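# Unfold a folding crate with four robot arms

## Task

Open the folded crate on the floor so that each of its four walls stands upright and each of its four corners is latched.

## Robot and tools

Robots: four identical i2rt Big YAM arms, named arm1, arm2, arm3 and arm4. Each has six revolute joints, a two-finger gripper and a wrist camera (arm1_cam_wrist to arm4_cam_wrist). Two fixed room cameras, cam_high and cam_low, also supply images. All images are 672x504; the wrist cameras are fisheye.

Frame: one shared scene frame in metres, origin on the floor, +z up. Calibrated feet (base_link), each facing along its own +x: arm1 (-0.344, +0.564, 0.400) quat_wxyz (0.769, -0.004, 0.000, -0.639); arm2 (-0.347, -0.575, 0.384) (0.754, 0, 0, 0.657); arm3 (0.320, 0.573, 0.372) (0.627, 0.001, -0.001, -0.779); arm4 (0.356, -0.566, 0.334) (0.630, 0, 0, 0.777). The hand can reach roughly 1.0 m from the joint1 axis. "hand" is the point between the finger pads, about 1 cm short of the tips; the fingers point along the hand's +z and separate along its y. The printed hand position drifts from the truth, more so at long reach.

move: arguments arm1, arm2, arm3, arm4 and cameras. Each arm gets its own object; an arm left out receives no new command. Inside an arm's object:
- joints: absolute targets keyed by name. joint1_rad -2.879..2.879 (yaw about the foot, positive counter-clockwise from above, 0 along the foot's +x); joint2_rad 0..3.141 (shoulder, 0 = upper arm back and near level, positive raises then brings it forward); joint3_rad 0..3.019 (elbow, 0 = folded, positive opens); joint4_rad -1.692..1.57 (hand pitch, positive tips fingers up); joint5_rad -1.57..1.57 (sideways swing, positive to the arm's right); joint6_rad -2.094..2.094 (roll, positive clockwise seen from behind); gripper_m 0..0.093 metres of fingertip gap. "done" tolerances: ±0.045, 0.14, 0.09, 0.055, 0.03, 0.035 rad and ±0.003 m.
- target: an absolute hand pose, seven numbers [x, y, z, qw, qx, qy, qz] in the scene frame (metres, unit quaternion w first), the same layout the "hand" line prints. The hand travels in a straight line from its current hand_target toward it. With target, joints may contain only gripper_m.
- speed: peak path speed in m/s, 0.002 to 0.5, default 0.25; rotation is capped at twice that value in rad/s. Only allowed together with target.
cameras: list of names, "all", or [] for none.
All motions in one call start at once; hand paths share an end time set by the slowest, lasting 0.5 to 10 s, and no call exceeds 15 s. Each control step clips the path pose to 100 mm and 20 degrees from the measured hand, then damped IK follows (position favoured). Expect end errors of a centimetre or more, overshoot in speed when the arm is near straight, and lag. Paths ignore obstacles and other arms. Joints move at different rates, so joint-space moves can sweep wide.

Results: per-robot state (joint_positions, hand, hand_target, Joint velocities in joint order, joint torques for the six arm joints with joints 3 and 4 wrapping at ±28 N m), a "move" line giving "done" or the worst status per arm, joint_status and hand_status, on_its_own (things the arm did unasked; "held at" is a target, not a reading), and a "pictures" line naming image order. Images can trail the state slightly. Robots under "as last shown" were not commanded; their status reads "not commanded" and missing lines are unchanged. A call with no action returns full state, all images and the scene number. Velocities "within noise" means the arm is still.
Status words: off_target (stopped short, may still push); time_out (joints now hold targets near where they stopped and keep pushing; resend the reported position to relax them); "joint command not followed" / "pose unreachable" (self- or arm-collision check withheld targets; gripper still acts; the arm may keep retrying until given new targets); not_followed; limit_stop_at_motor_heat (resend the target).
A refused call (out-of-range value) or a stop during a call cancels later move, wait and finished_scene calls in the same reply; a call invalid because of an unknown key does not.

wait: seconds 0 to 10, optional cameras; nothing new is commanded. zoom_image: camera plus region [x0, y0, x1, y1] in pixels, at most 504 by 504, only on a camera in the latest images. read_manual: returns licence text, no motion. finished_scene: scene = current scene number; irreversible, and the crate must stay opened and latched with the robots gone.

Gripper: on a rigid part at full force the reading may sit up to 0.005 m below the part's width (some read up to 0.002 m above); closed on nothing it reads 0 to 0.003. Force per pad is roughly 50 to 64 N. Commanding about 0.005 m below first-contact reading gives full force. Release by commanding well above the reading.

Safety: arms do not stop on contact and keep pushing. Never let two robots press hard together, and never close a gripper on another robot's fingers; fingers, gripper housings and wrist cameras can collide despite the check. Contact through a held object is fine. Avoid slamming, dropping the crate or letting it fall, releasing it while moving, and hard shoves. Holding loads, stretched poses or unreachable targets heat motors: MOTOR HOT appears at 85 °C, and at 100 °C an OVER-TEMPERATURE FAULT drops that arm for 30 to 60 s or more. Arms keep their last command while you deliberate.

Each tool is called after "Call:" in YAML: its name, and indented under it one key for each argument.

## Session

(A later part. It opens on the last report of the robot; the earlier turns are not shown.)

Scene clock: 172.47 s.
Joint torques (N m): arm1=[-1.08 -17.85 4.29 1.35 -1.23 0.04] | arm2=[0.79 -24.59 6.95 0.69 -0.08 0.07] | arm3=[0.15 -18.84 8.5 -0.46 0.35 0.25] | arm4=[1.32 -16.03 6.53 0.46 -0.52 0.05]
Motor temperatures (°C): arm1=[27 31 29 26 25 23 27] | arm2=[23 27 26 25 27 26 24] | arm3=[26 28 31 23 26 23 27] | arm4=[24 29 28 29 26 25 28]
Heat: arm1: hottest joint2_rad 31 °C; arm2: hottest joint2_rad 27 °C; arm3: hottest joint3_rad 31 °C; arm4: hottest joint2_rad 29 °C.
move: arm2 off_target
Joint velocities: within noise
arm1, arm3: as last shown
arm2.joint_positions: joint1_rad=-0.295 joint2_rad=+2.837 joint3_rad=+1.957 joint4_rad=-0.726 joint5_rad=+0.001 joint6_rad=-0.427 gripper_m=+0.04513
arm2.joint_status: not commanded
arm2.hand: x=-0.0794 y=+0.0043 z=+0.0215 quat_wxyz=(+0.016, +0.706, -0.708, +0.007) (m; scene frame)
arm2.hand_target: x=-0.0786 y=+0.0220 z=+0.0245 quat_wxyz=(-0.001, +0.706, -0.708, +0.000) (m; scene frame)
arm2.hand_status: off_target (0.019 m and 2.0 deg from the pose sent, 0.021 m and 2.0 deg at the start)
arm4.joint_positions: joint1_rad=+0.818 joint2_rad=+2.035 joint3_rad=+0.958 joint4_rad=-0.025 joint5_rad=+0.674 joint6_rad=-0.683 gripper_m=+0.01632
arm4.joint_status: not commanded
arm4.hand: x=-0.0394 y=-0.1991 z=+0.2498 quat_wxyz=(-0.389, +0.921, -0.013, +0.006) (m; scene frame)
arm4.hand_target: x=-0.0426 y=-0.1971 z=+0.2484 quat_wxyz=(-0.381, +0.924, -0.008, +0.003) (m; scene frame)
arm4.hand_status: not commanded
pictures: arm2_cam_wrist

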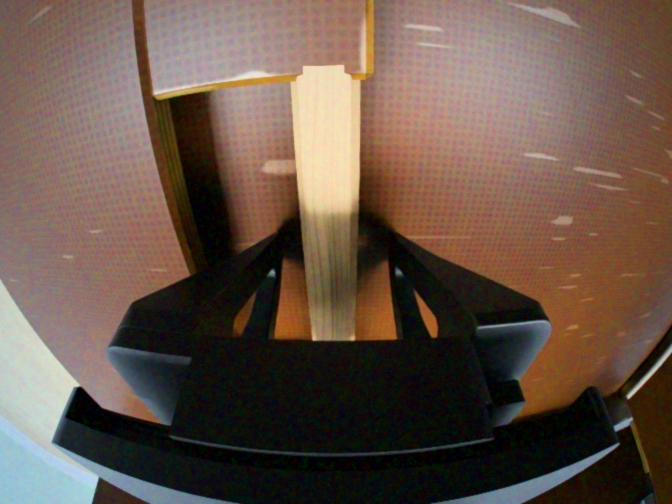

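Call:
move:
  arm2: {"joints": {"gripper_m": 0.0}}

Call:
move:
  arm2: {"target": [-0.082, 0.020, 0.100, -0.0462, 0.7056, -0.7056, 0.0462], "speed": 0.12}
  arm1: {"target": [0.006, 0.243, 0.238, 0, 0.02, 0.9237, -0.3827], "speed": 0.12}
  arm4: {"target": [-0.045, -0.225, 0.249, -0.3827, 0.9238, -0.009, 0], "speed": 0.12}

Call:
move:
  arm2: {"target": [-0.103, 0.020, 0.167, -0.0923, 0.701, -0.701, 0.0923], "speed": 0.12}

Call:
move:
  arm2: {"target": [-0.139, 0.020, 0.212, -0.138, 0.6935, -0.6935, 0.138], "speed": 0.12}
  cameras: ["arm2_cam_wrist"]

Scene clock: 177.57 s.
Joint torques (N m): arm1=[-0.91 -17.38 4.3 1.28 -1.19 0.01] | arm2=[0.79 -25.05 6.94 0.69 -0.12 0.12] | arm3=[0.09 -19.08 8.4 -0.47 0.38 0.22] | arm4=[1.32 -16.03 6.54 0.46 -0.53 0.05]
Motor temperatures (°C): arm1=[27 31 29 26 25 23 27] | arm2=[23 27 26 25 27 26 24] | arm3=[26 28 31 23 26 23 27] | arm4=[24 29 28 29 26 25 28]
Heat: arm1: hottest joint2_rad 31 °C; arm2: hottest joint2_rad 27 °C; arm3: hottest joint3_rad 31 °C; arm4: hottest joint2_rad 29 °C.
move: arm2 off_target
Joint velocities: within noise
arm1, arm3, arm4: as last shown
arm2.joint_positions: joint1_rad=-0.292 joint2_rad=+2.837 joint3_rad=+1.957 joint4_rad=-0.726 joint5_rad=+0.002 joint6_rad=-0.433 gripper_m=+0.01697
arm2.joint_status: gripper_m off_target (ended at +0.01699, target +0.00000)
arm2.hand: x=-0.0809 y=+0.0050 z=+0.0215 quat_wxyz=(+0.016, +0.709, -0.705, +0.007) (m; scene frame)
arm2.hand_target: x=-0.0804 y=+0.0225 z=+0.0244 quat_wxyz=(+0.000, +0.708, -0.706, +0.000) (m; scene frame)
arm2.hand_status: not commanded
pictures: none

Scene clock: 178.90 s.
Joint torques (N m): arm1=[2.08 -18.2 1.69 0.88 -0.21 0.46] | arm2=[0.85 -30.8 3.66 -0.35 -0.31 0.14] | arm3=[-0.15 -19.66 8.36 -0.53 0.36 0.19] | arm4=[4.72 -17.38 3.84 -0.09 -0.15 0.58]
Motor temperatures (°C): arm1=[27 31 29 26 25 23 27] | arm2=[23 27 26 25 27 26 24] | arm3=[26 28 31 23 26 23 27] | arm4=[24 29 28 29 26 25 28]
Heat: arm1: hottest joint2_rad 31 °C; arm2: hottest joint2_rad 27 °C; arm3: hottest joint3_rad 31 °C; arm4: hottest joint2_rad 29 °C.
move: arm1 off_target; arm2 off_target; arm4 off_target
Joint velocities: within noise
arm1.joint_positions: joint1_rad=+0.833 joint2_rad=+2.176 joint3_rad=+0.827 joint4_rad=+0.245 joint5_rad=+0.685 joint6_rad=-0.658 gripper_m=+0.01666
arm1.joint_status: not commanded
arm1.hand: x=-0.0019 y=+0.2220 z=+0.2443 quat_wxyz=(+0.009, -0.028, -0.918, +0.395) (m; scene frame)
arm1.hand_target: x=+0.0021 y=+0.2386 z=+0.2383 quat_wxyz=(+0.002, -0.024, -0.923, +0.383) (m; scene frame)
arm1.hand_status: off_target (0.023 m and 2.1 deg from the pose sent, 0.023 m and 1.9 deg at the start)
arm2.joint_positions: joint1_rad=-0.255 joint2_rad=+2.723 joint3_rad=+1.817 joint4_rad=-0.640 joint5_rad=+0.129 joint6_rad=-0.403 gripper_m=+0.01697
arm2.joint_status: not commanded
arm2.hand: x=-0.0824 y=+0.0050 z=+0.0595 quat_wxyz=(-0.036, +0.709, -0.702, +0.056) (m; scene frame)
arm2.hand_target: x=-0.0832 y=+0.0241 z=+0.0982 quat_wxyz=(-0.051, +0.707, -0.704, +0.044) (m; scene frame)
arm2.hand_status: off_target (0.043 m and 1.7 deg from the pose sent, 0.080 m and 8.4 deg at the start)
arm3: as last shown
arm4.joint_positions: joint1_rad=+0.826 joint2_rad=+2.035 joint3_rad=+0.955 joint4_rad=-0.025 joint5_rad=+0.686 joint6_rad=-0.674 gripper_m=+0.01633
arm4.joint_status: not commanded
arm4.hand: x=-0.0394 y=-0.2018 z=+0.2501 quat_wxyz=(-0.393, +0.919, -0.015, +0.007) (m; scene frame)
arm4.hand_target: x=-0.0439 y=-0.2241 z=+0.2484 quat_wxyz=(-0.383, +0.924, -0.008, +0.001) (m; scene frame)
arm4.hand_status: off_target (0.024 m and 1.7 deg from the pose sent, 0.027 m and 1.2 deg at the start)
pictures: none

Scene clock: 180.13 s.
Joint torques (N m): arm1=[2.26 -17.67 1.54 0.7 -0.22 0.47] | arm2=[0.5 -30.39 4.11 -0.75 0.02 0.14] | arm3=[0.15 -18.73 8.58 -0.5 0.4 0.23] | arm4=[4.72 -17.44 3.84 -0.09 -0.15 0.58]
Motor temperatures (°C): arm1=[27 31 29 26 25 23 27] | arm2=[23 27 26 25 27 26 24] | arm3=[26 28 31 23 26 23 27] | arm4=[24 29 28 29 26 25 28]
Heat: arm1: hottest joint2_rad 31 °C; arm2: hottest joint2_rad 27 °C; arm3: hottest joint3_rad 31 °C; arm4: hottest joint2_rad 29 °C.
move: arm2 off_target
Joint velocities: within noise
arm1, arm3, arm4: as last shown
arm2.joint_positions: joint1_rad=-0.192 joint2_rad=+2.567 joint3_rad=+1.671 joint4_rad=-0.625 joint5_rad=+0.251 joint6_rad=-0.344 gripper_m=+0.01694
arm2.joint_status: not commanded
arm2.hand: x=-0.1029 y=+0.0049 z=+0.1234 quat_wxyz=(-0.077, +0.705, -0.698, +0.102) (m; scene frame)
arm2.hand_target: x=-0.1026 y=+0.0202 z=+0.1647 quat_wxyz=(-0.092, +0.701, -0.701, +0.093) (m; scene frame)
arm2.hand_status: off_target (0.046 m and 2.1 deg from the pose sent, 0.110 m and 7.8 deg at the start)
pictures: none

Scene clock: 181.27 s.
Joint torques (N m): arm1=[2.73 -17.9 1.66 0.58 -0.26 0.45] | arm2=[0.79 -29.86 4.19 -0.69 -0.01 0.17] | arm3=[-0.03 -19.25 8.49 -0.5 0.37 0.22] | arm4=[4.72 -17.38 3.84 -0.09 -0.15 0.58]
Motor temperatures (°C): arm1=[27 31 29 26 25 23 27] | arm2=[23 28 26 25 27 26 24] | arm3=[26 28 31 23 26 23 27] | arm4=[24 29 28 29 26 25 28]
Heat: arm1: hottest joint2_rad 31 °C; arm2: hottest joint2_rad 28 °C; arm3: hottest joint3_rad 31 °C; arm4: hottest joint2_rad 29 °C.
move: arm2 off_target
Joint velocities: within noise
arm1, arm3, arm4: as last shown
arm2.joint_positions: joint1_rad=-0.109 joint2_rad=+2.464 joint3_rad=+1.576 joint4_rad=-0.623 joint5_rad=+0.389 joint6_rad=-0.266 gripper_m=+0.01661
arm2.joint_status: not commanded
arm2.hand: x=-0.1328 y=+0.0048 z=+0.1685 quat_wxyz=(-0.123, +0.697, -0.690, +0.152) (m; scene frame)
arm2.hand_target: x=-0.1365 y=+0.0196 z=+0.2101 quat_wxyz=(-0.139, +0.692, -0.694, +0.139) (m; scene frame)
arm2.hand_status: off_target (0.047 m and 2.4 deg from the pose sent, 0.097 m and 8.2 deg at the start)
pictures: arm2_cam_wrist

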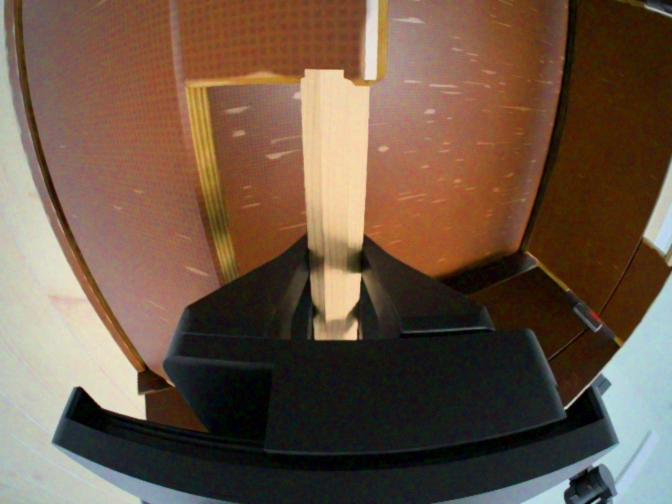

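Call:
move:
  arm2: {"target": [-0.188, 0.019, 0.251, -0.183, 0.683, -0.683, 0.183], "speed": 0.12}

Call:
move:
  arm2: {"target": [-0.247, 0.019, 0.272, -0.2273, 0.6696, -0.6696, 0.2273], "speed": 0.12}

Call:
move:
  arm2: {"target": [-0.297, 0.019, 0.278, -0.2534, 0.6601, -0.6601, 0.2534], "speed": 0.1}
  cameras: ["arm2_cam_wrist", "cam_high"]

Call:
zoom_image:
  camera: "cam_high"
  region: [240, 210, 420, 410]

Scene clock: 183.70 s.
Joint torques (N m): arm1=[2.14 -17.96 1.62 0.92 -0.24 0.43] | arm2=[1.14 -29.8 4.38 -1.14 -0.04 0.26] | arm3=[0.15 -18.9 8.5 -0.5 0.37 0.23] | arm4=[4.78 -17.44 3.84 -0.08 -0.15 0.58]
Motor temperatures (°C): arm1=[27 31 28 26 25 23 27] | arm2=[23 28 26 25 27 26 25] | arm3=[26 28 31 23 26 23 27] | arm4=[24 29 28 29 26 25 28]
Heat: arm1: hottest joint2_rad 31 °C; arm2: hottest joint2_rad 28 °C; arm3: hottest joint3_rad 31 °C; arm4: hottest joint2_rad 29 °C.
move: arm2 off_target
Joint velocities: within noise
arm1, arm4: as last shown
arm2.joint_positions: joint1_rad=-0.006 joint2_rad=+2.395 joint3_rad=+1.519 joint4_rad=-0.659 joint5_rad=+0.528 joint6_rad=-0.160 gripper_m=+0.01663
arm2.joint_status: not commanded
arm2.hand: x=-0.1741 y=+0.0050 z=+0.2047 quat_wxyz=(-0.169, +0.685, -0.680, +0.200) (m; scene frame)
arm2.hand_target: x=-0.1824 y=+0.0181 z=+0.2486 quat_wxyz=(-0.182, +0.681, -0.685, +0.184) (m; scene frame)
arm2.hand_status: off_target (0.050 m and 2.6 deg from the pose sent, 0.100 m and 7.9 deg at the start)
arm3.joint_positions: joint1_rad=+0.411 joint2_rad=+2.185 joint3_rad=+1.526 joint4_rad=-1.100 joint5_rad=+0.692 joint6_rad=+0.236 gripper_m=+0.04991
arm3.joint_status: not commanded
arm3.hand: x=+0.3197 y=+0.0039 z=+0.3340 quat_wxyz=(+0.256, -0.654, -0.672, +0.236) (m; scene frame)
arm3.hand_target: x=+0.3277 y=-0.0130 z=+0.3503 quat_wxyz=(+0.237, -0.661, -0.668, +0.247) (m; scene frame)
arm3.hand_status: not commanded
pictures: none

Scene clock: 184.93 s.
Joint torques (N m): arm1=[2.14 -17.67 1.73 0.79 -0.23 0.43] | arm2=[2.26 -28.86 5.08 -1.35 -0.26 0.26] | arm3=[0.15 -18.9 8.46 -0.5 0.38 0.24] | arm4=[4.72 -17.38 3.84 -0.09 -0.15 0.58]
Motor temperatures (°C): arm1=[27 31 28 26 25 23 27] | arm2=[23 28 26 25 27 26 25] | arm3=[26 28 31 23 26 23 27] | arm4=[24 29 28 29 26 25 28]
Heat: arm1: hottest joint2_rad 31 °C; arm2: hottest joint2_rad 28 °C; arm3: hottest joint3_rad 31 °C; arm4: hottest joint2_rad 29 °C.
move: arm2 off_target
Joint velocities: within noise
arm1, arm3, arm4: as last shown
arm1.hand_target: x=+0.0021 y=+0.2386 z=+0.2382 quat_wxyz=(+0.002, -0.024, -0.923, +0.383) (m; scene frame)
arm2.joint_positions: joint1_rad=+0.121 joint2_rad=+2.374 joint3_rad=+1.512 joint4_rad=-0.748 joint5_rad=+0.671 joint6_rad=-0.010 gripper_m=+0.01665
arm2.joint_status: not commanded
arm2.hand: x=-0.2290 y=+0.0051 z=+0.2290 quat_wxyz=(-0.217, +0.670, -0.665, +0.249) (m; scene frame)
arm2.hand_target: x=-0.2464 y=+0.0195 z=+0.2694 quat_wxyz=(-0.228, +0.670, -0.669, +0.227) (m; scene frame)
arm2.hand_status: off_target (0.049 m and 2.8 deg from the pose sent, 0.100 m and 7.7 deg at the start)
pictures: none

Scene clock: 186.23 s.
Joint torques (N m): arm1=[2.14 -17.67 1.85 0.84 -0.47 0.43] | arm2=[3.31 -27.52 6.49 -1.8 0.22 0.45] | arm3=[-0.15 -19.08 8.61 -0.4 0.39 0.23] | arm4=[4.37 -17.38 4.07 -0.09 -0.32 0.57]
Motor temperatures (°C): arm1=[27 31 28 26 25 23 27] | arm2=[23 28 26 25 27 26 25] | arm3=[26 28 31 23 26 23 27] | arm4=[24 29 28 29 26 25 28]
Heat: arm1: hottest joint2_rad 31 °C; arm2: hottest joint2_rad 28 °C; arm3: hottest joint3_rad 31 °C; arm4: hottest joint2_rad 29 °C.
move: arm2 off_target
Joint velocities: within noise
arm1.joint_positions: joint1_rad=+0.835 joint2_rad=+2.176 joint3_rad=+0.824 joint4_rad=+0.244 joint5_rad=+0.691 joint6_rad=-0.656 gripper_m=+0.01666
arm1.joint_status: not commanded
arm1.hand: x=-0.0038 y=+0.2231 z=+0.2443 quat_wxyz=(+0.012, -0.028, -0.918, +0.397) (m; scene frame)
arm1.hand_target: x=+0.0019 y=+0.2392 z=+0.2382 quat_wxyz=(+0.002, -0.024, -0.923, +0.383) (m; scene frame)
arm1.hand_status: not commanded
arm2.joint_positions: joint1_rad=+0.208 joint2_rad=+2.378 joint3_rad=+1.532 joint4_rad=-0.844 joint5_rad=+0.725 joint6_rad=+0.111 gripper_m=+0.01667
arm2.joint_status: not commanded
arm2.hand: x=-0.2722 y=+0.0027 z=+0.2387 quat_wxyz=(-0.237, +0.662, -0.658, +0.270) (m; scene frame)
arm2.hand_target: x=-0.2966 y=+0.0195 z=+0.2763 quat_wxyz=(-0.252, +0.661, -0.662, +0.250) (m; scene frame)
arm2.hand_status: off_target (0.049 m and 2.7 deg from the pose sent, 0.085 m and 4.4 deg at the start)
arm3: as last shown
arm4.joint_positions: joint1_rad=+0.830 joint2_rad=+2.035 joint3_rad=+0.952 joint4_rad=-0.025 joint5_rad=+0.691 joint6_rad=-0.673 gripper_m=+0.01633
arm4.joint_status: not commanded
arm4.hand: x=-0.0392 y=-0.2040 z=+0.2498 quat_wxyz=(-0.394, +0.919, -0.014, +0.009) (m; scene frame)
arm4.hand_target: x=-0.0440 y=-0.2243 z=+0.2484 quat_wxyz=(-0.383, +0.924, -0.008, +0.001) (m; scene frame)
arm4.hand_status: not commanded
pictures: arm2_cam_wrist, cam_high

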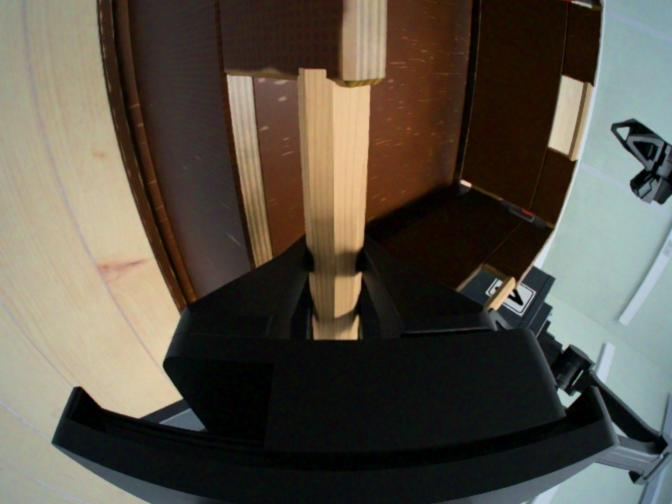

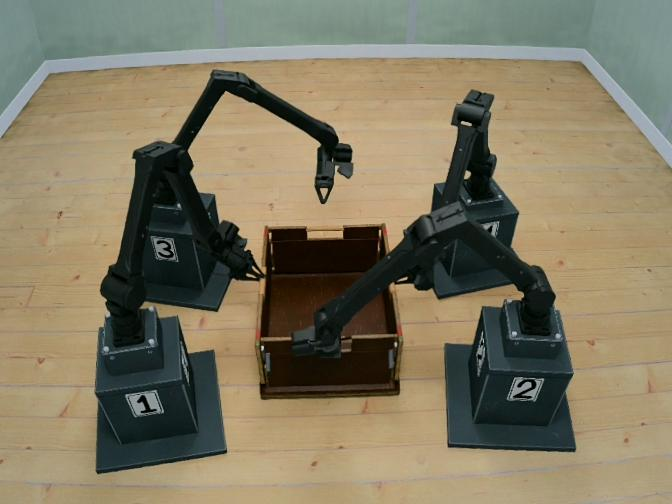

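Scaled by 2.520 from the camera's 672x504 image, which has a finer 960x720 frame.

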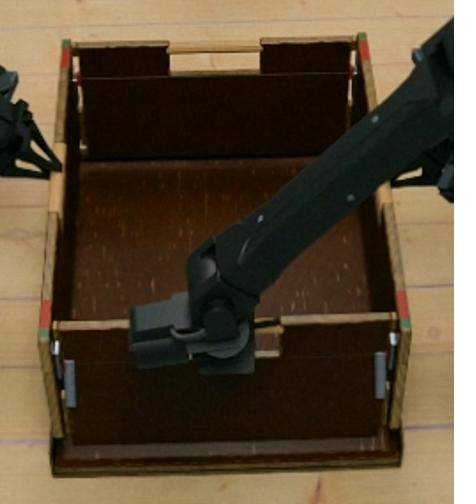

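Call:
move:
  arm2: {"target": [-0.332, 0.018, 0.278, -0.2534, 0.6601, -0.6601, 0.2534], "speed": 0.1}
  arm1: {"target": [0.006, 0.249, 0.238, 0, 0.02, 0.9237, -0.3827], "speed": 0.12}
  arm4: {"target": [-0.045, -0.232, 0.249, -0.3827, 0.9238, -0.009, 0], "speed": 0.12}

Call:
move:
  arm2: {"target": [-0.365, 0.018, 0.275, -0.2534, 0.6601, -0.6601, 0.2534], "speed": 0.1}
  cameras: ["arm2_cam_wrist", "cam_high"]

Call:
zoom_image:
  camera: "cam_high"
  region: [240, 210, 420, 410]

Scene clock: 189.13 s.
Joint torques (N m): arm1=[4.19 -18.55 1.21 0.73 -0.45 0.51] | arm2=[6.01 -27.75 6.45 -2.07 0 0.65] | arm3=[0.44 -18.9 8.57 -0.49 0.38 0.26] | arm4=[5.19 -17.73 3.48 -0.29 -0.22 0.67]
Motor temperatures (°C): arm1=[27 31 28 26 25 23 27] | arm2=[23 28 26 25 27 26 25] | arm3=[26 28 31 23 26 23 27] | arm4=[24 29 28 29 26 25 28]
Heat: arm1: hottest joint2_rad 31 °C; arm2: hottest joint2_rad 28 °C; arm3: hottest joint3_rad 31 °C; arm4: hottest joint2_rad 29 °C.
move: arm1 off_target; arm2 off_target; arm4 off_target
Joint velocities: within noise
arm1.joint_positions: joint1_rad=+0.835 joint2_rad=+2.176 joint3_rad=+0.825 joint4_rad=+0.242 joint5_rad=+0.695 joint6_rad=-0.653 gripper_m=+0.01666
arm1.joint_status: not commanded
arm1.hand: x=-0.0038 y=+0.2224 z=+0.2449 quat_wxyz=(+0.013, -0.030, -0.917, +0.398) (m; scene frame)
arm1.hand_target: x=+0.0054 y=+0.2473 z=+0.2386 quat_wxyz=(+0.000, -0.020, -0.923, +0.384) (m; scene frame)
arm1.hand_status: off_target (0.029 m and 2.7 deg from the pose sent, 0.028 m and 2.4 deg at the start)
arm2.joint_positions: joint1_rad=+0.236 joint2_rad=+2.394 joint3_rad=+1.555 joint4_rad=-0.900 joint5_rad=+0.737 joint6_rad=+0.165 gripper_m=+0.01667
arm2.joint_status: not commanded
arm2.hand: x=-0.2862 y=+0.0008 z=+0.2385 quat_wxyz=(-0.238, +0.658, -0.658, +0.280) (m; scene frame)
arm2.hand_target: x=-0.3292 y=+0.0168 z=+0.2759 quat_wxyz=(-0.256, +0.661, -0.658, +0.255) (m; scene frame)
arm2.hand_status: off_target (0.063 m and 3.6 deg from the pose sent, 0.073 m and 2.7 deg at the start)
arm3: as last shown
arm4.joint_positions: joint1_rad=+0.832 joint2_rad=+2.035 joint3_rad=+0.952 joint4_rad=-0.025 joint5_rad=+0.694 joint6_rad=-0.668 gripper_m=+0.01633
arm4.joint_status: not commanded
arm4.hand: x=-0.0394 y=-0.2044 z=+0.2501 quat_wxyz=(-0.395, +0.918, -0.016, +0.008) (m; scene frame)
arm4.hand_target: x=-0.0443 y=-0.2301 z=+0.2488 quat_wxyz=(-0.383, +0.924, -0.009, +0.000) (m; scene frame)
arm4.hand_status: off_target (0.028 m and 2.0 deg from the pose sent, 0.029 m and 1.8 deg at the start)
pictures: none

Scene clock: 190.20 s.
Joint torques (N m): arm1=[3.78 -17.96 1.17 0.94 -0.47 0.51] | arm2=[10.4 -27.11 6.5 -2.17 -0.67 1.04] | arm3=[0.21 -18.67 8.47 -0.55 0.37 0.19] | arm4=[5.19 -17.73 3.48 -0.29 -0.23 0.68]
Motor temperatures (°C): arm1=[27 31 28 26 25 23 27] | arm2=[23 29 26 25 27 26 25] | arm3=[26 28 31 23 26 23 27] | arm4=[24 29 28 29 26 25 28]
Heat: arm1: hottest joint2_rad 31 °C; arm2: hottest joint2_rad 29 °C; arm3: hottest joint3_rad 31 °C; arm4: hottest joint2_rad 29 °C.
move: arm2 off_target
Joint velocities: within noise
arm1, arm3, arm4: as last shown
arm2.joint_positions: joint1_rad=+0.238 joint2_rad=+2.407 joint3_rad=+1.581 joint4_rad=-0.946 joint5_rad=+0.735 joint6_rad=+0.192 gripper_m=+0.01667
arm2.joint_status: not commanded
arm2.hand: x=-0.2872 y=+0.0004 z=+0.2383 quat_wxyz=(-0.232, +0.652, -0.661, +0.289) (m; scene frame)
arm2.hand_target: x=-0.3609 y=+0.0150 z=+0.2718 quat_wxyz=(-0.253, +0.663, -0.659, +0.251) (m; scene frame)
arm2.hand_status: off_target (0.088 m and 4.8 deg from the pose sent, 0.089 m and 3.6 deg at the start)
pictures: arm2_cam_wrist, cam_high

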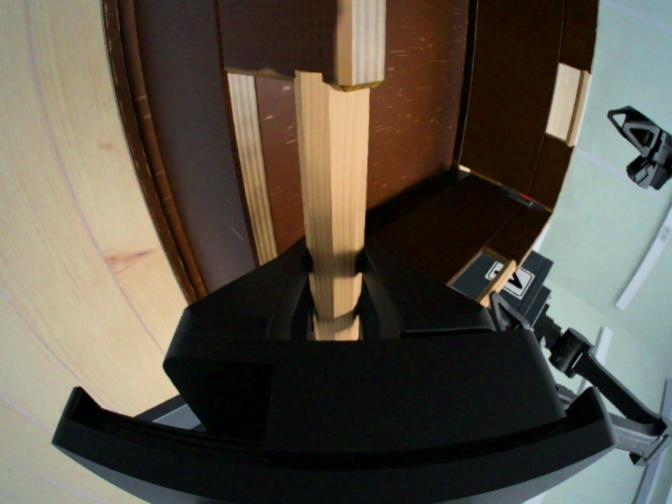

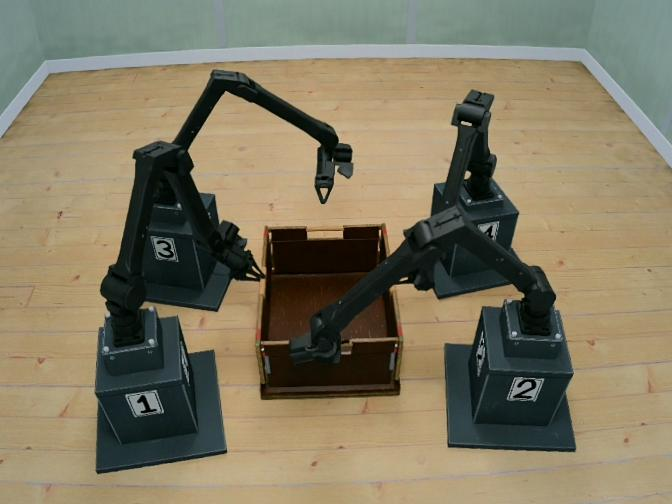

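Scaled by 2.520 from the camera's 672x504 image, which has a finer 960x720 frame.

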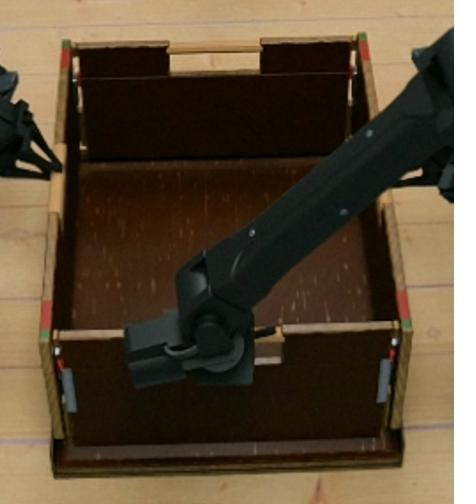

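Call:
move:
  arm1: {"target": [0.006, 0.264, 0.238, 0, 0.02, 0.9237, -0.3827], "speed": 0.12}
  arm4: {"target": [-0.045, -0.247, 0.249, -0.3827, 0.9238, -0.009, 0], "speed": 0.12}
  cameras: ["arm2_cam_wrist"]

Scene clock: 193.13 s.
Joint torques (N m): arm1=[6.77 -19.02 0.01 0.35 -0.42 0.64] | arm2=[10.29 -27.4 6.57 -1.96 -0.62 1.01] | arm3=[0.21 -18.78 8.34 -0.42 0.37 0.23] | arm4=[7 -18.32 2.33 -0.65 0.01 0.91]
Motor temperatures (°C): arm1=[27 31 28 26 24 23 27] | arm2=[23 29 26 25 27 26 25] | arm3=[26 28 31 23 26 23 27] | arm4=[24 29 28 29 26 25 28]
Heat: arm1: hottest joint2_rad 31 °C; arm2: hottest joint2_rad 29 °C; arm3: hottest joint3_rad 31 °C; arm4: hottest joint2_rad 29 °C.
move: arm1 off_target; arm4 off_target
Joint velocities: within noise
arm1.joint_positions: joint1_rad=+0.837 joint2_rad=+2.179 joint3_rad=+0.824 joint4_rad=+0.242 joint5_rad=+0.708 joint6_rad=-0.638 gripper_m=+0.01666
arm1.joint_status: not commanded
arm1.hand: x=-0.0062 y=+0.2227 z=+0.2445 quat_wxyz=(+0.015, -0.037, -0.915, +0.402) (m; scene frame)
arm1.hand_target: x=+0.0028 y=+0.2611 z=+0.2377 quat_wxyz=(+0.001, -0.019, -0.923, +0.384) (m; scene frame)
arm1.hand_status: off_target (0.044 m and 3.5 deg from the pose sent, 0.043 m and 2.7 deg at the start)
arm2.joint_positions: joint1_rad=+0.239 joint2_rad=+2.407 joint3_rad=+1.582 joint4_rad=-0.952 joint5_rad=+0.734 joint6_rad=+0.195 gripper_m=+0.01667
arm2.joint_status: not commanded
arm2.hand: x=-0.2882 y=+0.0000 z=+0.2387 quat_wxyz=(-0.230, +0.653, -0.661, +0.289) (m; scene frame)
arm2.hand_target: x=-0.3611 y=+0.0157 z=+0.2722 quat_wxyz=(-0.253, +0.663, -0.659, +0.250) (m; scene frame)
arm2.hand_status: not commanded
arm3: as last shown
arm4.joint_positions: joint1_rad=+0.837 joint2_rad=+2.035 joint3_rad=+0.948 joint4_rad=-0.017 joint5_rad=+0.700 joint6_rad=-0.660 gripper_m=+0.01633
arm4.joint_status: not commanded
arm4.hand: x=-0.0395 y=-0.2061 z=+0.2501 quat_wxyz=(-0.398, +0.917, -0.018, +0.006) (m; scene frame)
arm4.hand_target: x=-0.0449 y=-0.2435 z=+0.2489 quat_wxyz=(-0.386, +0.923, -0.009, -0.003) (m; scene frame)
arm4.hand_status: off_target (0.041 m and 2.3 deg from the pose sent, 0.043 m and 2.0 deg at the start)
pictures: arm2_cam_wrist

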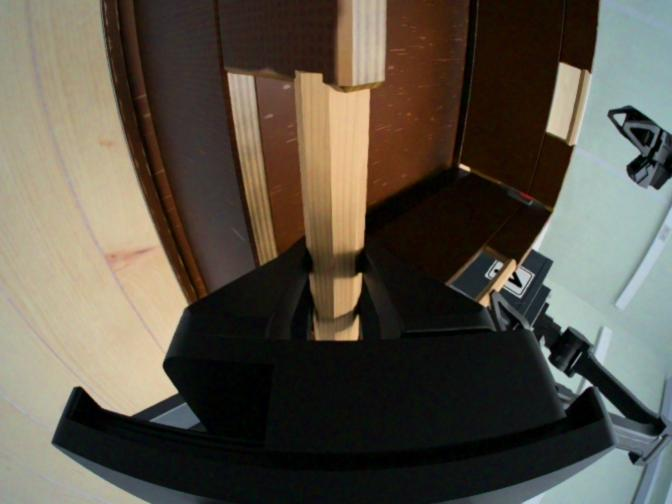

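Call:
move:
  cameras: ["cam_high", "arm1_cam_wrist", "arm4_cam_wrist"]

Call:
zoom_image:
  camera: "cam_high"
  region: [250, 320, 300, 400]

Call:
zoom_image:
  camera: "cam_high"
  region: [370, 320, 420, 400]

Scene clock: 194.53 s.
Joint torques (N m): arm1=[5.6 -18.78 -0.09 0.53 -0.42 0.66] | arm2=[10.17 -27.4 6.56 -1.98 -0.62 1.02] | arm3=[0.15 -19.02 8.47 -0.57 0.34 0.21] | arm4=[7 -18.32 2.33 -0.65 0.01 0.9]
Motor temperatures (°C): arm1=[27 31 28 26 24 23 27] | arm2=[23 29 26 25 27 26 25] | arm3=[26 28 31 23 26 23 27] | arm4=[24 29 28 29 26 25 28]
Heat: arm1: hottest joint2_rad 31 °C; arm2: hottest joint2_rad 29 °C; arm3: hottest joint3_rad 31 °C; arm4: hottest joint2_rad 29 °C.
Joint velocities: within noise
arm1.joint_positions: joint1_rad=+0.837 joint2_rad=+2.179 joint3_rad=+0.824 joint4_rad=+0.242 joint5_rad=+0.708 joint6_rad=-0.638 gripper_m=+0.01666
arm1.joint_status: not commanded
arm1.hand: x=-0.0062 y=+0.2227 z=+0.2445 quat_wxyz=(+0.015, -0.037, -0.915, +0.402) (m; scene frame)
arm1.hand_target: x=+0.0028 y=+0.2611 z=+0.2377 quat_wxyz=(+0.001, -0.019, -0.923, +0.384) (m; scene frame)
arm1.hand_status: off_target (0.044 m and 3.5 deg from the pose sent, 0.043 m and 2.7 deg at the start)
arm2.joint_positions: joint1_rad=+0.239 joint2_rad=+2.407 joint3_rad=+1.582 joint4_rad=-0.952 joint5_rad=+0.734 joint6_rad=+0.195 gripper_m=+0.01667
arm2.joint_status: not commanded
arm2.hand: x=-0.2882 y=+0.0000 z=+0.2387 quat_wxyz=(-0.230, +0.653, -0.661, +0.289) (m; scene frame)
arm2.hand_target: x=-0.3611 y=+0.0157 z=+0.2722 quat_wxyz=(-0.253, +0.663, -0.659, +0.250) (m; scene frame)
arm2.hand_status: not commanded
arm3.joint_positions: joint1_rad=+0.411 joint2_rad=+2.185 joint3_rad=+1.526 joint4_rad=-1.100 joint5_rad=+0.692 joint6_rad=+0.236 gripper_m=+0.04991
arm3.joint_status: not commanded
arm3.hand: x=+0.3197 y=+0.0039 z=+0.3340 quat_wxyz=(+0.256, -0.654, -0.672, +0.236) (m; scene frame)
arm3.hand_target: x=+0.3277 y=-0.0130 z=+0.3503 quat_wxyz=(+0.237, -0.661, -0.668, +0.247) (m; scene frame)
arm3.hand_status: not commanded
arm4.joint_positions: joint1_rad=+0.837 joint2_rad=+2.035 joint3_rad=+0.948 joint4_rad=-0.017 joint5_rad=+0.700 joint6_rad=-0.660 gripper_m=+0.01633
arm4.joint_status: not commanded
arm4.hand: x=-0.0395 y=-0.2061 z=+0.2501 quat_wxyz=(-0.398, +0.917, -0.018, +0.006) (m; scene frame)
arm4.hand_target: x=-0.0449 y=-0.2435 z=+0.2489 quat_wxyz=(-0.386, +0.923, -0.009, -0.003) (m; scene frame)
arm4.hand_status: off_target (0.041 m and 2.3 deg from the pose sent, 0.043 m and 2.0 deg at the start)
pictures: arm1_cam_wrist, arm4_cam_wrist, cam_high

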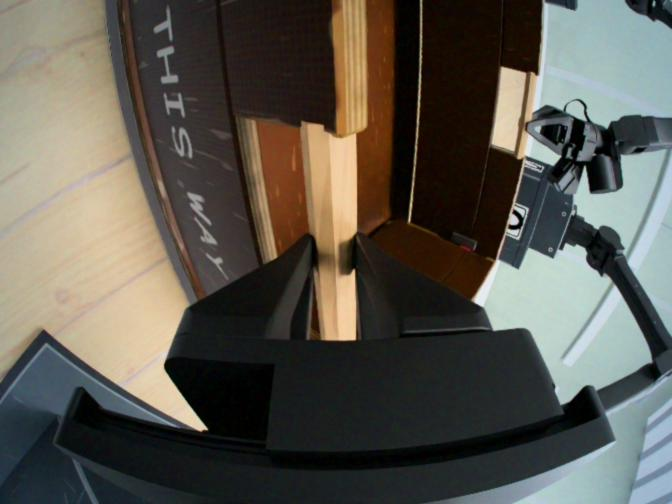

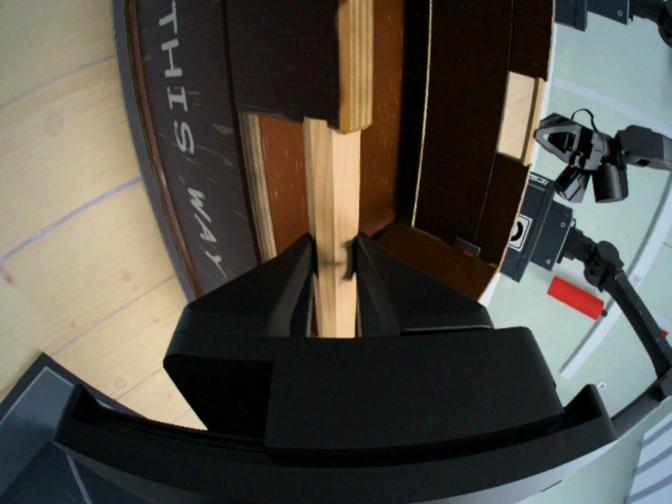

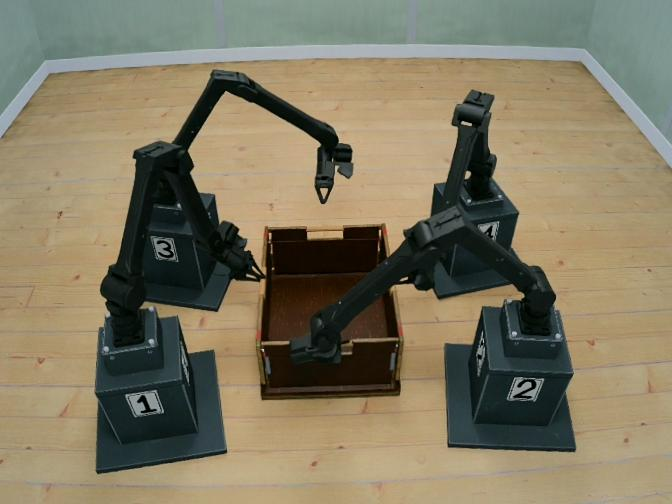

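Scaled by 6.300 from the camera's 672x504 image, which has a finer 960x720 frame.

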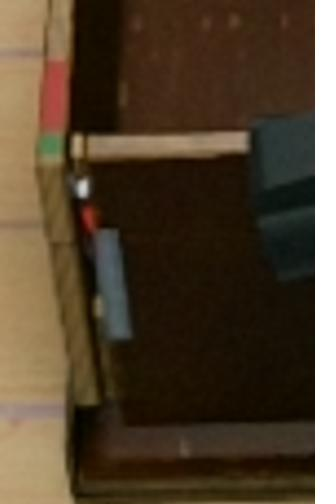

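Scaled by 6.300 from the camera's 672x504 image, which has a finer 960x720 frame.

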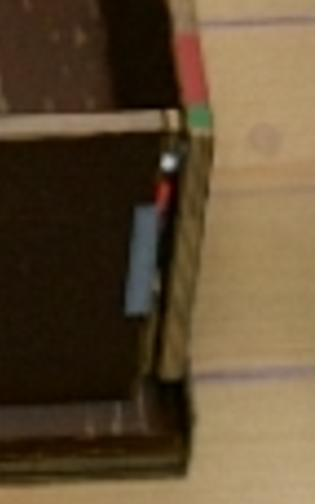

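Call:
move:
  arm1: {"target": [0.006, 0.213, 0.240, 0, 0.02, 0.9237, -0.3827], "speed": 0.12}
  arm4: {"target": [-0.044, -0.196, 0.249, -0.3827, 0.9238, -0.009, 0], "speed": 0.12}

Call:
move:
  arm2: {"target": [-0.270, 0.018, 0.275, -0.2534, 0.6601, -0.6601, 0.2534], "speed": 0.1}

Call:
move:
  arm2: {"target": [-0.235, 0.018, 0.272, -0.2534, 0.6601, -0.6601, 0.2534], "speed": 0.1}
  cameras: ["cam_high"]

Call:
zoom_image:
  camera: "cam_high"
  region: [240, 210, 420, 410]

Scene clock: 197.33 s.
Joint torques (N m): arm1=[-0.38 -17.14 4.31 1.44 -1.15 0.04] | arm2=[10.23 -27.46 6.57 -1.95 -0.62 1.01] | arm3=[-0.21 -18.84 8.5 -0.5 0.38 0.25] | arm4=[1.03 -15.79 6.98 0.46 -0.58 0.05]
Motor temperatures (°C): arm1=[27 31 28 26 24 23 27] | arm2=[24 30 26 25 27 26 25] | arm3=[26 28 31 23 26 23 27] | arm4=[24 29 28 29 26 25 28]
Heat: arm1: hottest joint2_rad 31 °C; arm2: hottest joint2_rad 30 °C; arm3: hottest joint3_rad 31 °C; arm4: hottest joint2_rad 29 °C.
move: arm1 off_target; arm4 done
Joint velocities: within noise
arm1.joint_positions: joint1_rad=+0.821 joint2_rad=+2.172 joint3_rad=+0.825 joint4_rad=+0.242 joint5_rad=+0.678 joint6_rad=-0.679 gripper_m=+0.01666
arm1.joint_status: not commanded
arm1.hand: x=-0.0059 y=+0.2187 z=+0.2446 quat_wxyz=(+0.014, -0.023, -0.919, +0.393) (m; scene frame)
arm1.hand_target: x=+0.0060 y=+0.2134 z=+0.2407 quat_wxyz=(-0.001, -0.020, -0.924, +0.383) (m; scene frame)
arm1.hand_status: off_target (0.014 m and 2.1 deg from the pose sent, 0.016 m and 3.5 deg at the start)
arm2, arm3: as last shown
arm4.joint_positions: joint1_rad=+0.823 joint2_rad=+2.032 joint3_rad=+0.952 joint4_rad=-0.025 joint5_rad=+0.674 joint6_rad=-0.685 gripper_m=+0.01633
arm4.joint_status: not commanded
arm4.hand: x=-0.0389 y=-0.2022 z=+0.2496 quat_wxyz=(-0.389, +0.921, -0.010, +0.006) (m; scene frame)
arm4.hand_target: x=-0.0431 y=-0.1977 z=+0.2484 quat_wxyz=(-0.381, +0.925, -0.007, +0.003) (m; scene frame)
arm4.hand_status: done (0.008 m and 1.0 deg from the pose sent, 0.011 m and 2.3 deg at the start)
pictures: none

Scene clock: 198.87 s.
Joint torques (N m): arm1=[-0.67 -17.32 4.23 1.43 -1.18 0.04] | arm2=[-1.38 -28.04 4.85 0.36 0.61 -0.26] | arm3=[-0.44 -18.96 8.57 -0.43 0.38 0.25] | arm4=[1.03 -15.74 6.97 0.44 -0.58 0.05]
Motor temperatures (°C): arm1=[27 31 28 26 25 23 27] | arm2=[24 30 26 25 27 26 25] | arm3=[26 28 31 23 26 23 27] | arm4=[24 29 28 29 26 25 28]
Heat: arm1: hottest joint2_rad 31 °C; arm2: hottest joint2_rad 30 °C; arm3: hottest joint3_rad 31 °C; arm4: hottest joint2_rad 29 °C.
move: arm2 off_target
Joint velocities: within noise
arm1, arm3, arm4: as last shown
arm2.joint_positions: joint1_rad=+0.228 joint2_rad=+2.378 joint3_rad=+1.529 joint4_rad=-0.858 joint5_rad=+0.720 joint6_rad=+0.128 gripper_m=+0.01667
arm2.joint_status: not commanded
arm2.hand: x=-0.2839 y=-0.0003 z=+0.2378 quat_wxyz=(-0.235, +0.666, -0.655, +0.270) (m; scene frame)
arm2.hand_target: x=-0.2764 y=+0.0170 z=+0.2736 quat_wxyz=(-0.252, +0.661, -0.661, +0.250) (m; scene frame)
arm2.hand_status: off_target (0.044 m and 3.0 deg from the pose sent, 0.044 m and 5.0 deg at the start)
pictures: none

Scene clock: 199.90 s.
Joint torques (N m): arm1=[-0.62 -17.2 4.23 1.43 -1.14 0.06] | arm2=[-6.89 -26.81 5.14 0.81 1.58 -0.79] | arm3=[-0.15 -18.73 8.59 -0.47 0.36 0.21] | arm4=[1.03 -15.79 6.98 0.46 -0.57 0.05]
Motor temperatures (°C): arm1=[27 31 28 26 25 23 27] | arm2=[24 30 26 25 27 26 25] | arm3=[26 28 31 23 26 23 27] | arm4=[24 29 28 29 26 25 28]
Heat: arm1: hottest joint2_rad 31 °C; arm2: hottest joint2_rad 30 °C; arm3: hottest joint3_rad 31 °C; arm4: hottest joint2_rad 29 °C.
move: arm2 off_target
Joint velocities: within noise
arm1, arm3, arm4: as last shown
arm2.joint_positions: joint1_rad=+0.225 joint2_rad=+2.363 joint3_rad=+1.502 joint4_rad=-0.809 joint5_rad=+0.708 joint6_rad=+0.093 gripper_m=+0.01667
arm2.joint_status: not commanded
arm2.hand: x=-0.2839 y=+0.0006 z=+0.2377 quat_wxyz=(-0.237, +0.673, -0.652, +0.257) (m; scene frame)
arm2.hand_target: x=-0.2373 y=+0.0149 z=+0.2713 quat_wxyz=(-0.251, +0.660, -0.660, +0.257) (m; scene frame)
arm2.hand_status: off_target (0.062 m and 2.7 deg from the pose sent, 0.062 m and 3.0 deg at the start)
pictures: cam_high

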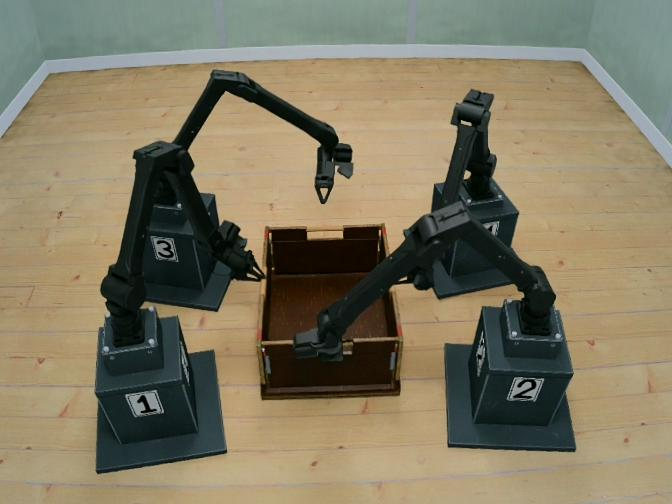

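Scaled by 2.520 from the camera's 672x504 image, which has a finer 960x720 frame.

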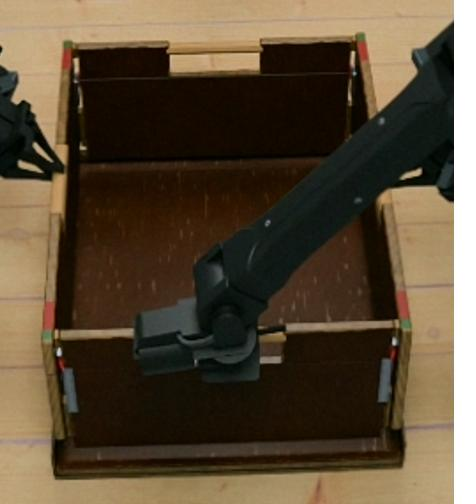

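Call:
move:
  arm2: {"target": [-0.283, 0.010, 0.248, -0.2534, 0.6601, -0.6601, 0.2534], "speed": 0.1}

Call:
move:
  arm2: {"joints": {"gripper_m": 0.05}}
  cameras: ["arm2_cam_wrist"]

Scene clock: 203.23 s.
Joint torques (N m): arm1=[-0.85 -17.79 4.29 1.46 -1.19 0.03] | arm2=[-0.09 -23.18 5.93 -0.02 1.33 0.13] | arm3=[-0.03 -19.19 8.49 -0.43 0.37 0.21] | arm4=[1.03 -15.79 6.98 0.44 -0.57 0.05]
Motor temperatures (°C): arm1=[27 31 28 26 25 23 27] | arm2=[24 29 26 25 27 26 25] | arm3=[26 28 31 23 26 23 27] | arm4=[24 30 28 29 26 25 28]
Heat: arm1: hottest joint2_rad 31 °C; arm2: hottest joint2_rad 29 °C; arm3: hottest joint3_rad 31 °C; arm4: hottest joint2_rad 30 °C.
move: arm2 off_target
Joint velocities: within noise
arm1, arm3, arm4: as last shown
arm2.joint_positions: joint1_rad=+0.227 joint2_rad=+2.363 joint3_rad=+1.502 joint4_rad=-0.809 joint5_rad=+0.709 joint6_rad=+0.103 gripper_m=+0.01667
arm2.joint_status: not commanded
arm2.hand: x=-0.2845 y=+0.0008 z=+0.2379 quat_wxyz=(-0.239, +0.670, -0.654, +0.256) (m; scene frame)
arm2.hand_target: x=-0.2826 y=+0.0100 z=+0.2481 quat_wxyz=(-0.253, +0.663, -0.657, +0.255) (m; scene frame)
arm2.hand_status: off_target (0.014 m and 2.1 deg from the pose sent, 0.014 m and 2.7 deg at the start)
pictures: none

Scene clock: 203.87 s.
Joint torques (N m): arm1=[-0.79 -17.73 4.34 1.59 -1.16 0.07] | arm2=[0.79 -23.53 6 -0.03 0.66 0.13] | arm3=[-0.15 -19.25 8.46 -0.44 0.39 0.2] | arm4=[1.03 -15.74 6.98 0.44 -0.57 0.06]
Motor temperatures (°C): arm1=[27 31 28 26 25 23 27] | arm2=[24 29 26 25 27 26 25] | arm3=[26 28 31 23 26 23 27] | arm4=[24 30 28 29 26 25 28]
Heat: arm1: hottest joint2_rad 31 °C; arm2: hottest joint2_rad 29 °C; arm3: hottest joint3_rad 31 °C; arm4: hottest joint2_rad 30 °C.
move: arm2 done
Joint velocities: within noise
arm1, arm3, arm4: as last shown
arm2.joint_positions: joint1_rad=+0.218 joint2_rad=+2.363 joint3_rad=+1.502 joint4_rad=-0.809 joint5_rad=+0.725 joint6_rad=+0.103 gripper_m=+0.04979
arm2.joint_status: all done
arm2.hand: x=-0.2772 y=+0.0005 z=+0.2396 quat_wxyz=(-0.243, +0.665, -0.655, +0.262) (m; scene frame)
arm2.hand_target: x=-0.2773 y=+0.0094 z=+0.2480 quat_wxyz=(-0.251, +0.660, -0.660, +0.256) (m; scene frame)
arm2.hand_status: not commanded
pictures: arm2_cam_wrist

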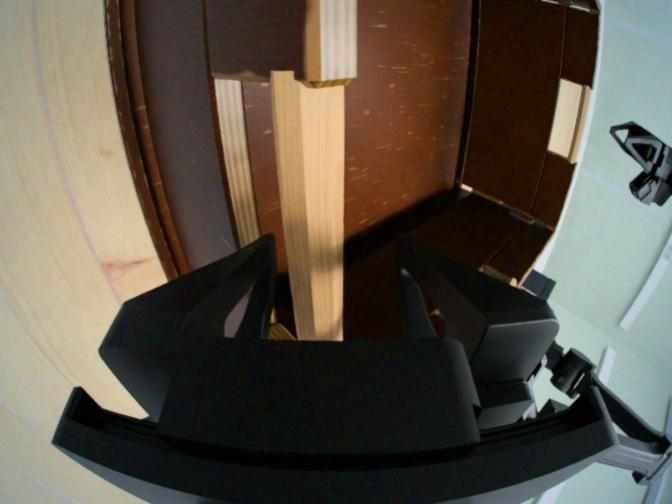

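Call:
move:
  arm2: {"target": [-0.365, 0.009, 0.337, -0.2534, 0.6601, -0.6601, 0.2534], "speed": 0.15}
  arm1: {"joints": {"gripper_m": 0.05}}
  arm4: {"joints": {"gripper_m": 0.05}}
  cameras: ["arm1_cam_wrist", "arm4_cam_wrist", "arm2_cam_wrist"]

Scene clock: 207.90 s.
Joint torques (N m): arm1=[-0.44 -17.73 4.07 1.44 0.34 0.04] | arm2=[-0.09 -24.82 7.73 -0.4 0.37 0.17] | arm3=[0.03 -18.84 8.51 -0.57 0.39 0.24] | arm4=[1.08 -15.74 6.98 0.44 0.1 0.06]
Motor temperatures (°C): arm1=[27 31 28 26 25 23 27] | arm2=[24 29 26 25 27 26 25] | arm3=[26 28 31 23 26 23 27] | arm4=[24 30 28 29 26 25 28]
Heat: arm1: hottest joint2_rad 31 °C; arm2: hottest joint2_rad 29 °C; arm3: hottest joint3_rad 31 °C; arm4: hottest joint2_rad 30 °C.
move: arm1 done; arm2 off_target; arm4 done
Joint velocities: within noise
arm1.joint_positions: joint1_rad=+0.829 joint2_rad=+2.174 joint3_rad=+0.830 joint4_rad=+0.242 joint5_rad=+0.634 joint6_rad=-0.679 gripper_m=+0.04996
arm1.joint_status: all done
arm1.hand: x=+0.0035 y=+0.2242 z=+0.2404 quat_wxyz=(-0.002, -0.015, -0.926, +0.378) (m; scene frame)
arm1.hand_target: x=+0.0100 y=+0.2182 z=+0.2392 quat_wxyz=(-0.004, -0.014, -0.925, +0.380) (m; scene frame)
arm1.hand_status: not commanded
arm2.joint_positions: joint1_rad=+0.365 joint2_rad=+2.269 joint3_rad=+1.555 joint4_rad=-1.105 joint5_rad=+0.714 joint6_rad=+0.292 gripper_m=+0.04989
arm2.joint_status: not commanded
arm2.hand: x=-0.3610 y=-0.0084 z=+0.3117 quat_wxyz=(-0.242, +0.668, -0.648, +0.275) (m; scene frame)
arm2.hand_target: x=-0.3665 y=+0.0103 z=+0.3365 quat_wxyz=(-0.256, +0.660, -0.660, +0.251) (m; scene frame)
arm2.hand_status: off_target (0.031 m and 3.2 deg from the pose sent, 0.131 m and 1.7 deg at the start)
arm3: as last shown
arm4.joint_positions: joint1_rad=+0.821 joint2_rad=+2.032 joint3_rad=+0.952 joint4_rad=-0.025 joint5_rad=+0.646 joint6_rad=-0.685 gripper_m=+0.04995
arm4.joint_status: all done
arm4.hand: x=-0.0414 y=-0.2042 z=+0.2470 quat_wxyz=(-0.379, +0.925, -0.007, -0.002) (m; scene frame)
arm4.hand_target: x=-0.0436 y=-0.1983 z=+0.2472 quat_wxyz=(-0.378, +0.926, -0.006, +0.001) (m; scene frame)
arm4.hand_status: not commanded
pictures: arm1_cam_wrist, arm2_cam_wrist, arm4_cam_wrist

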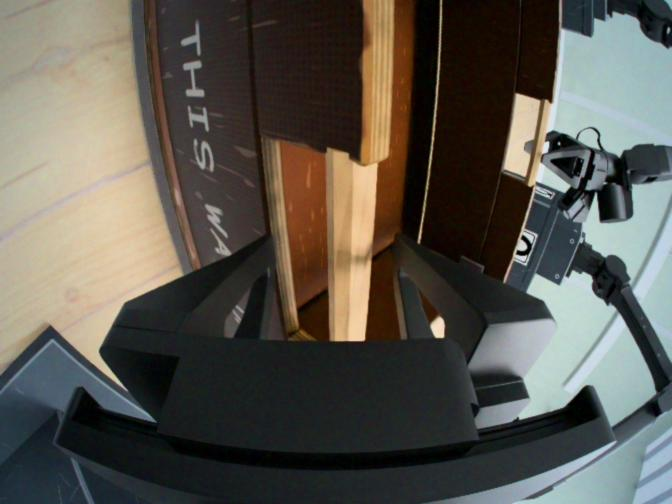

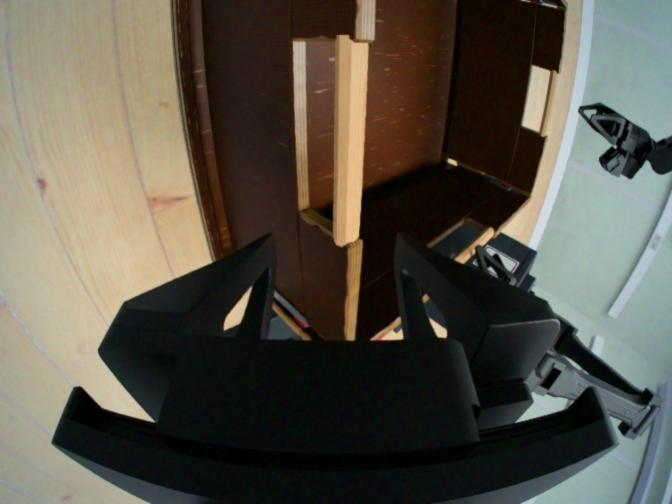

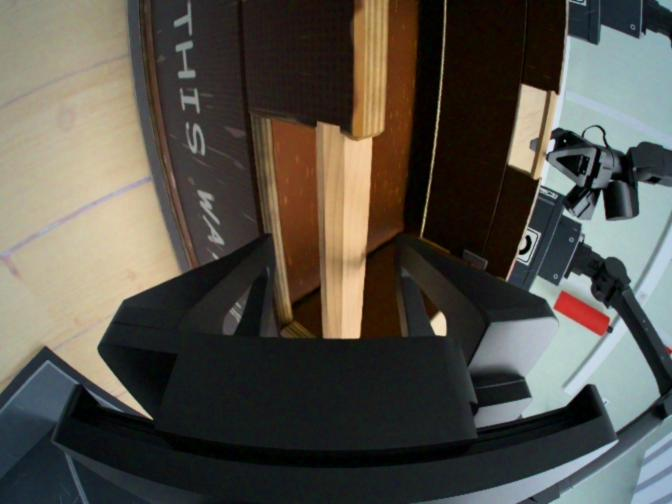

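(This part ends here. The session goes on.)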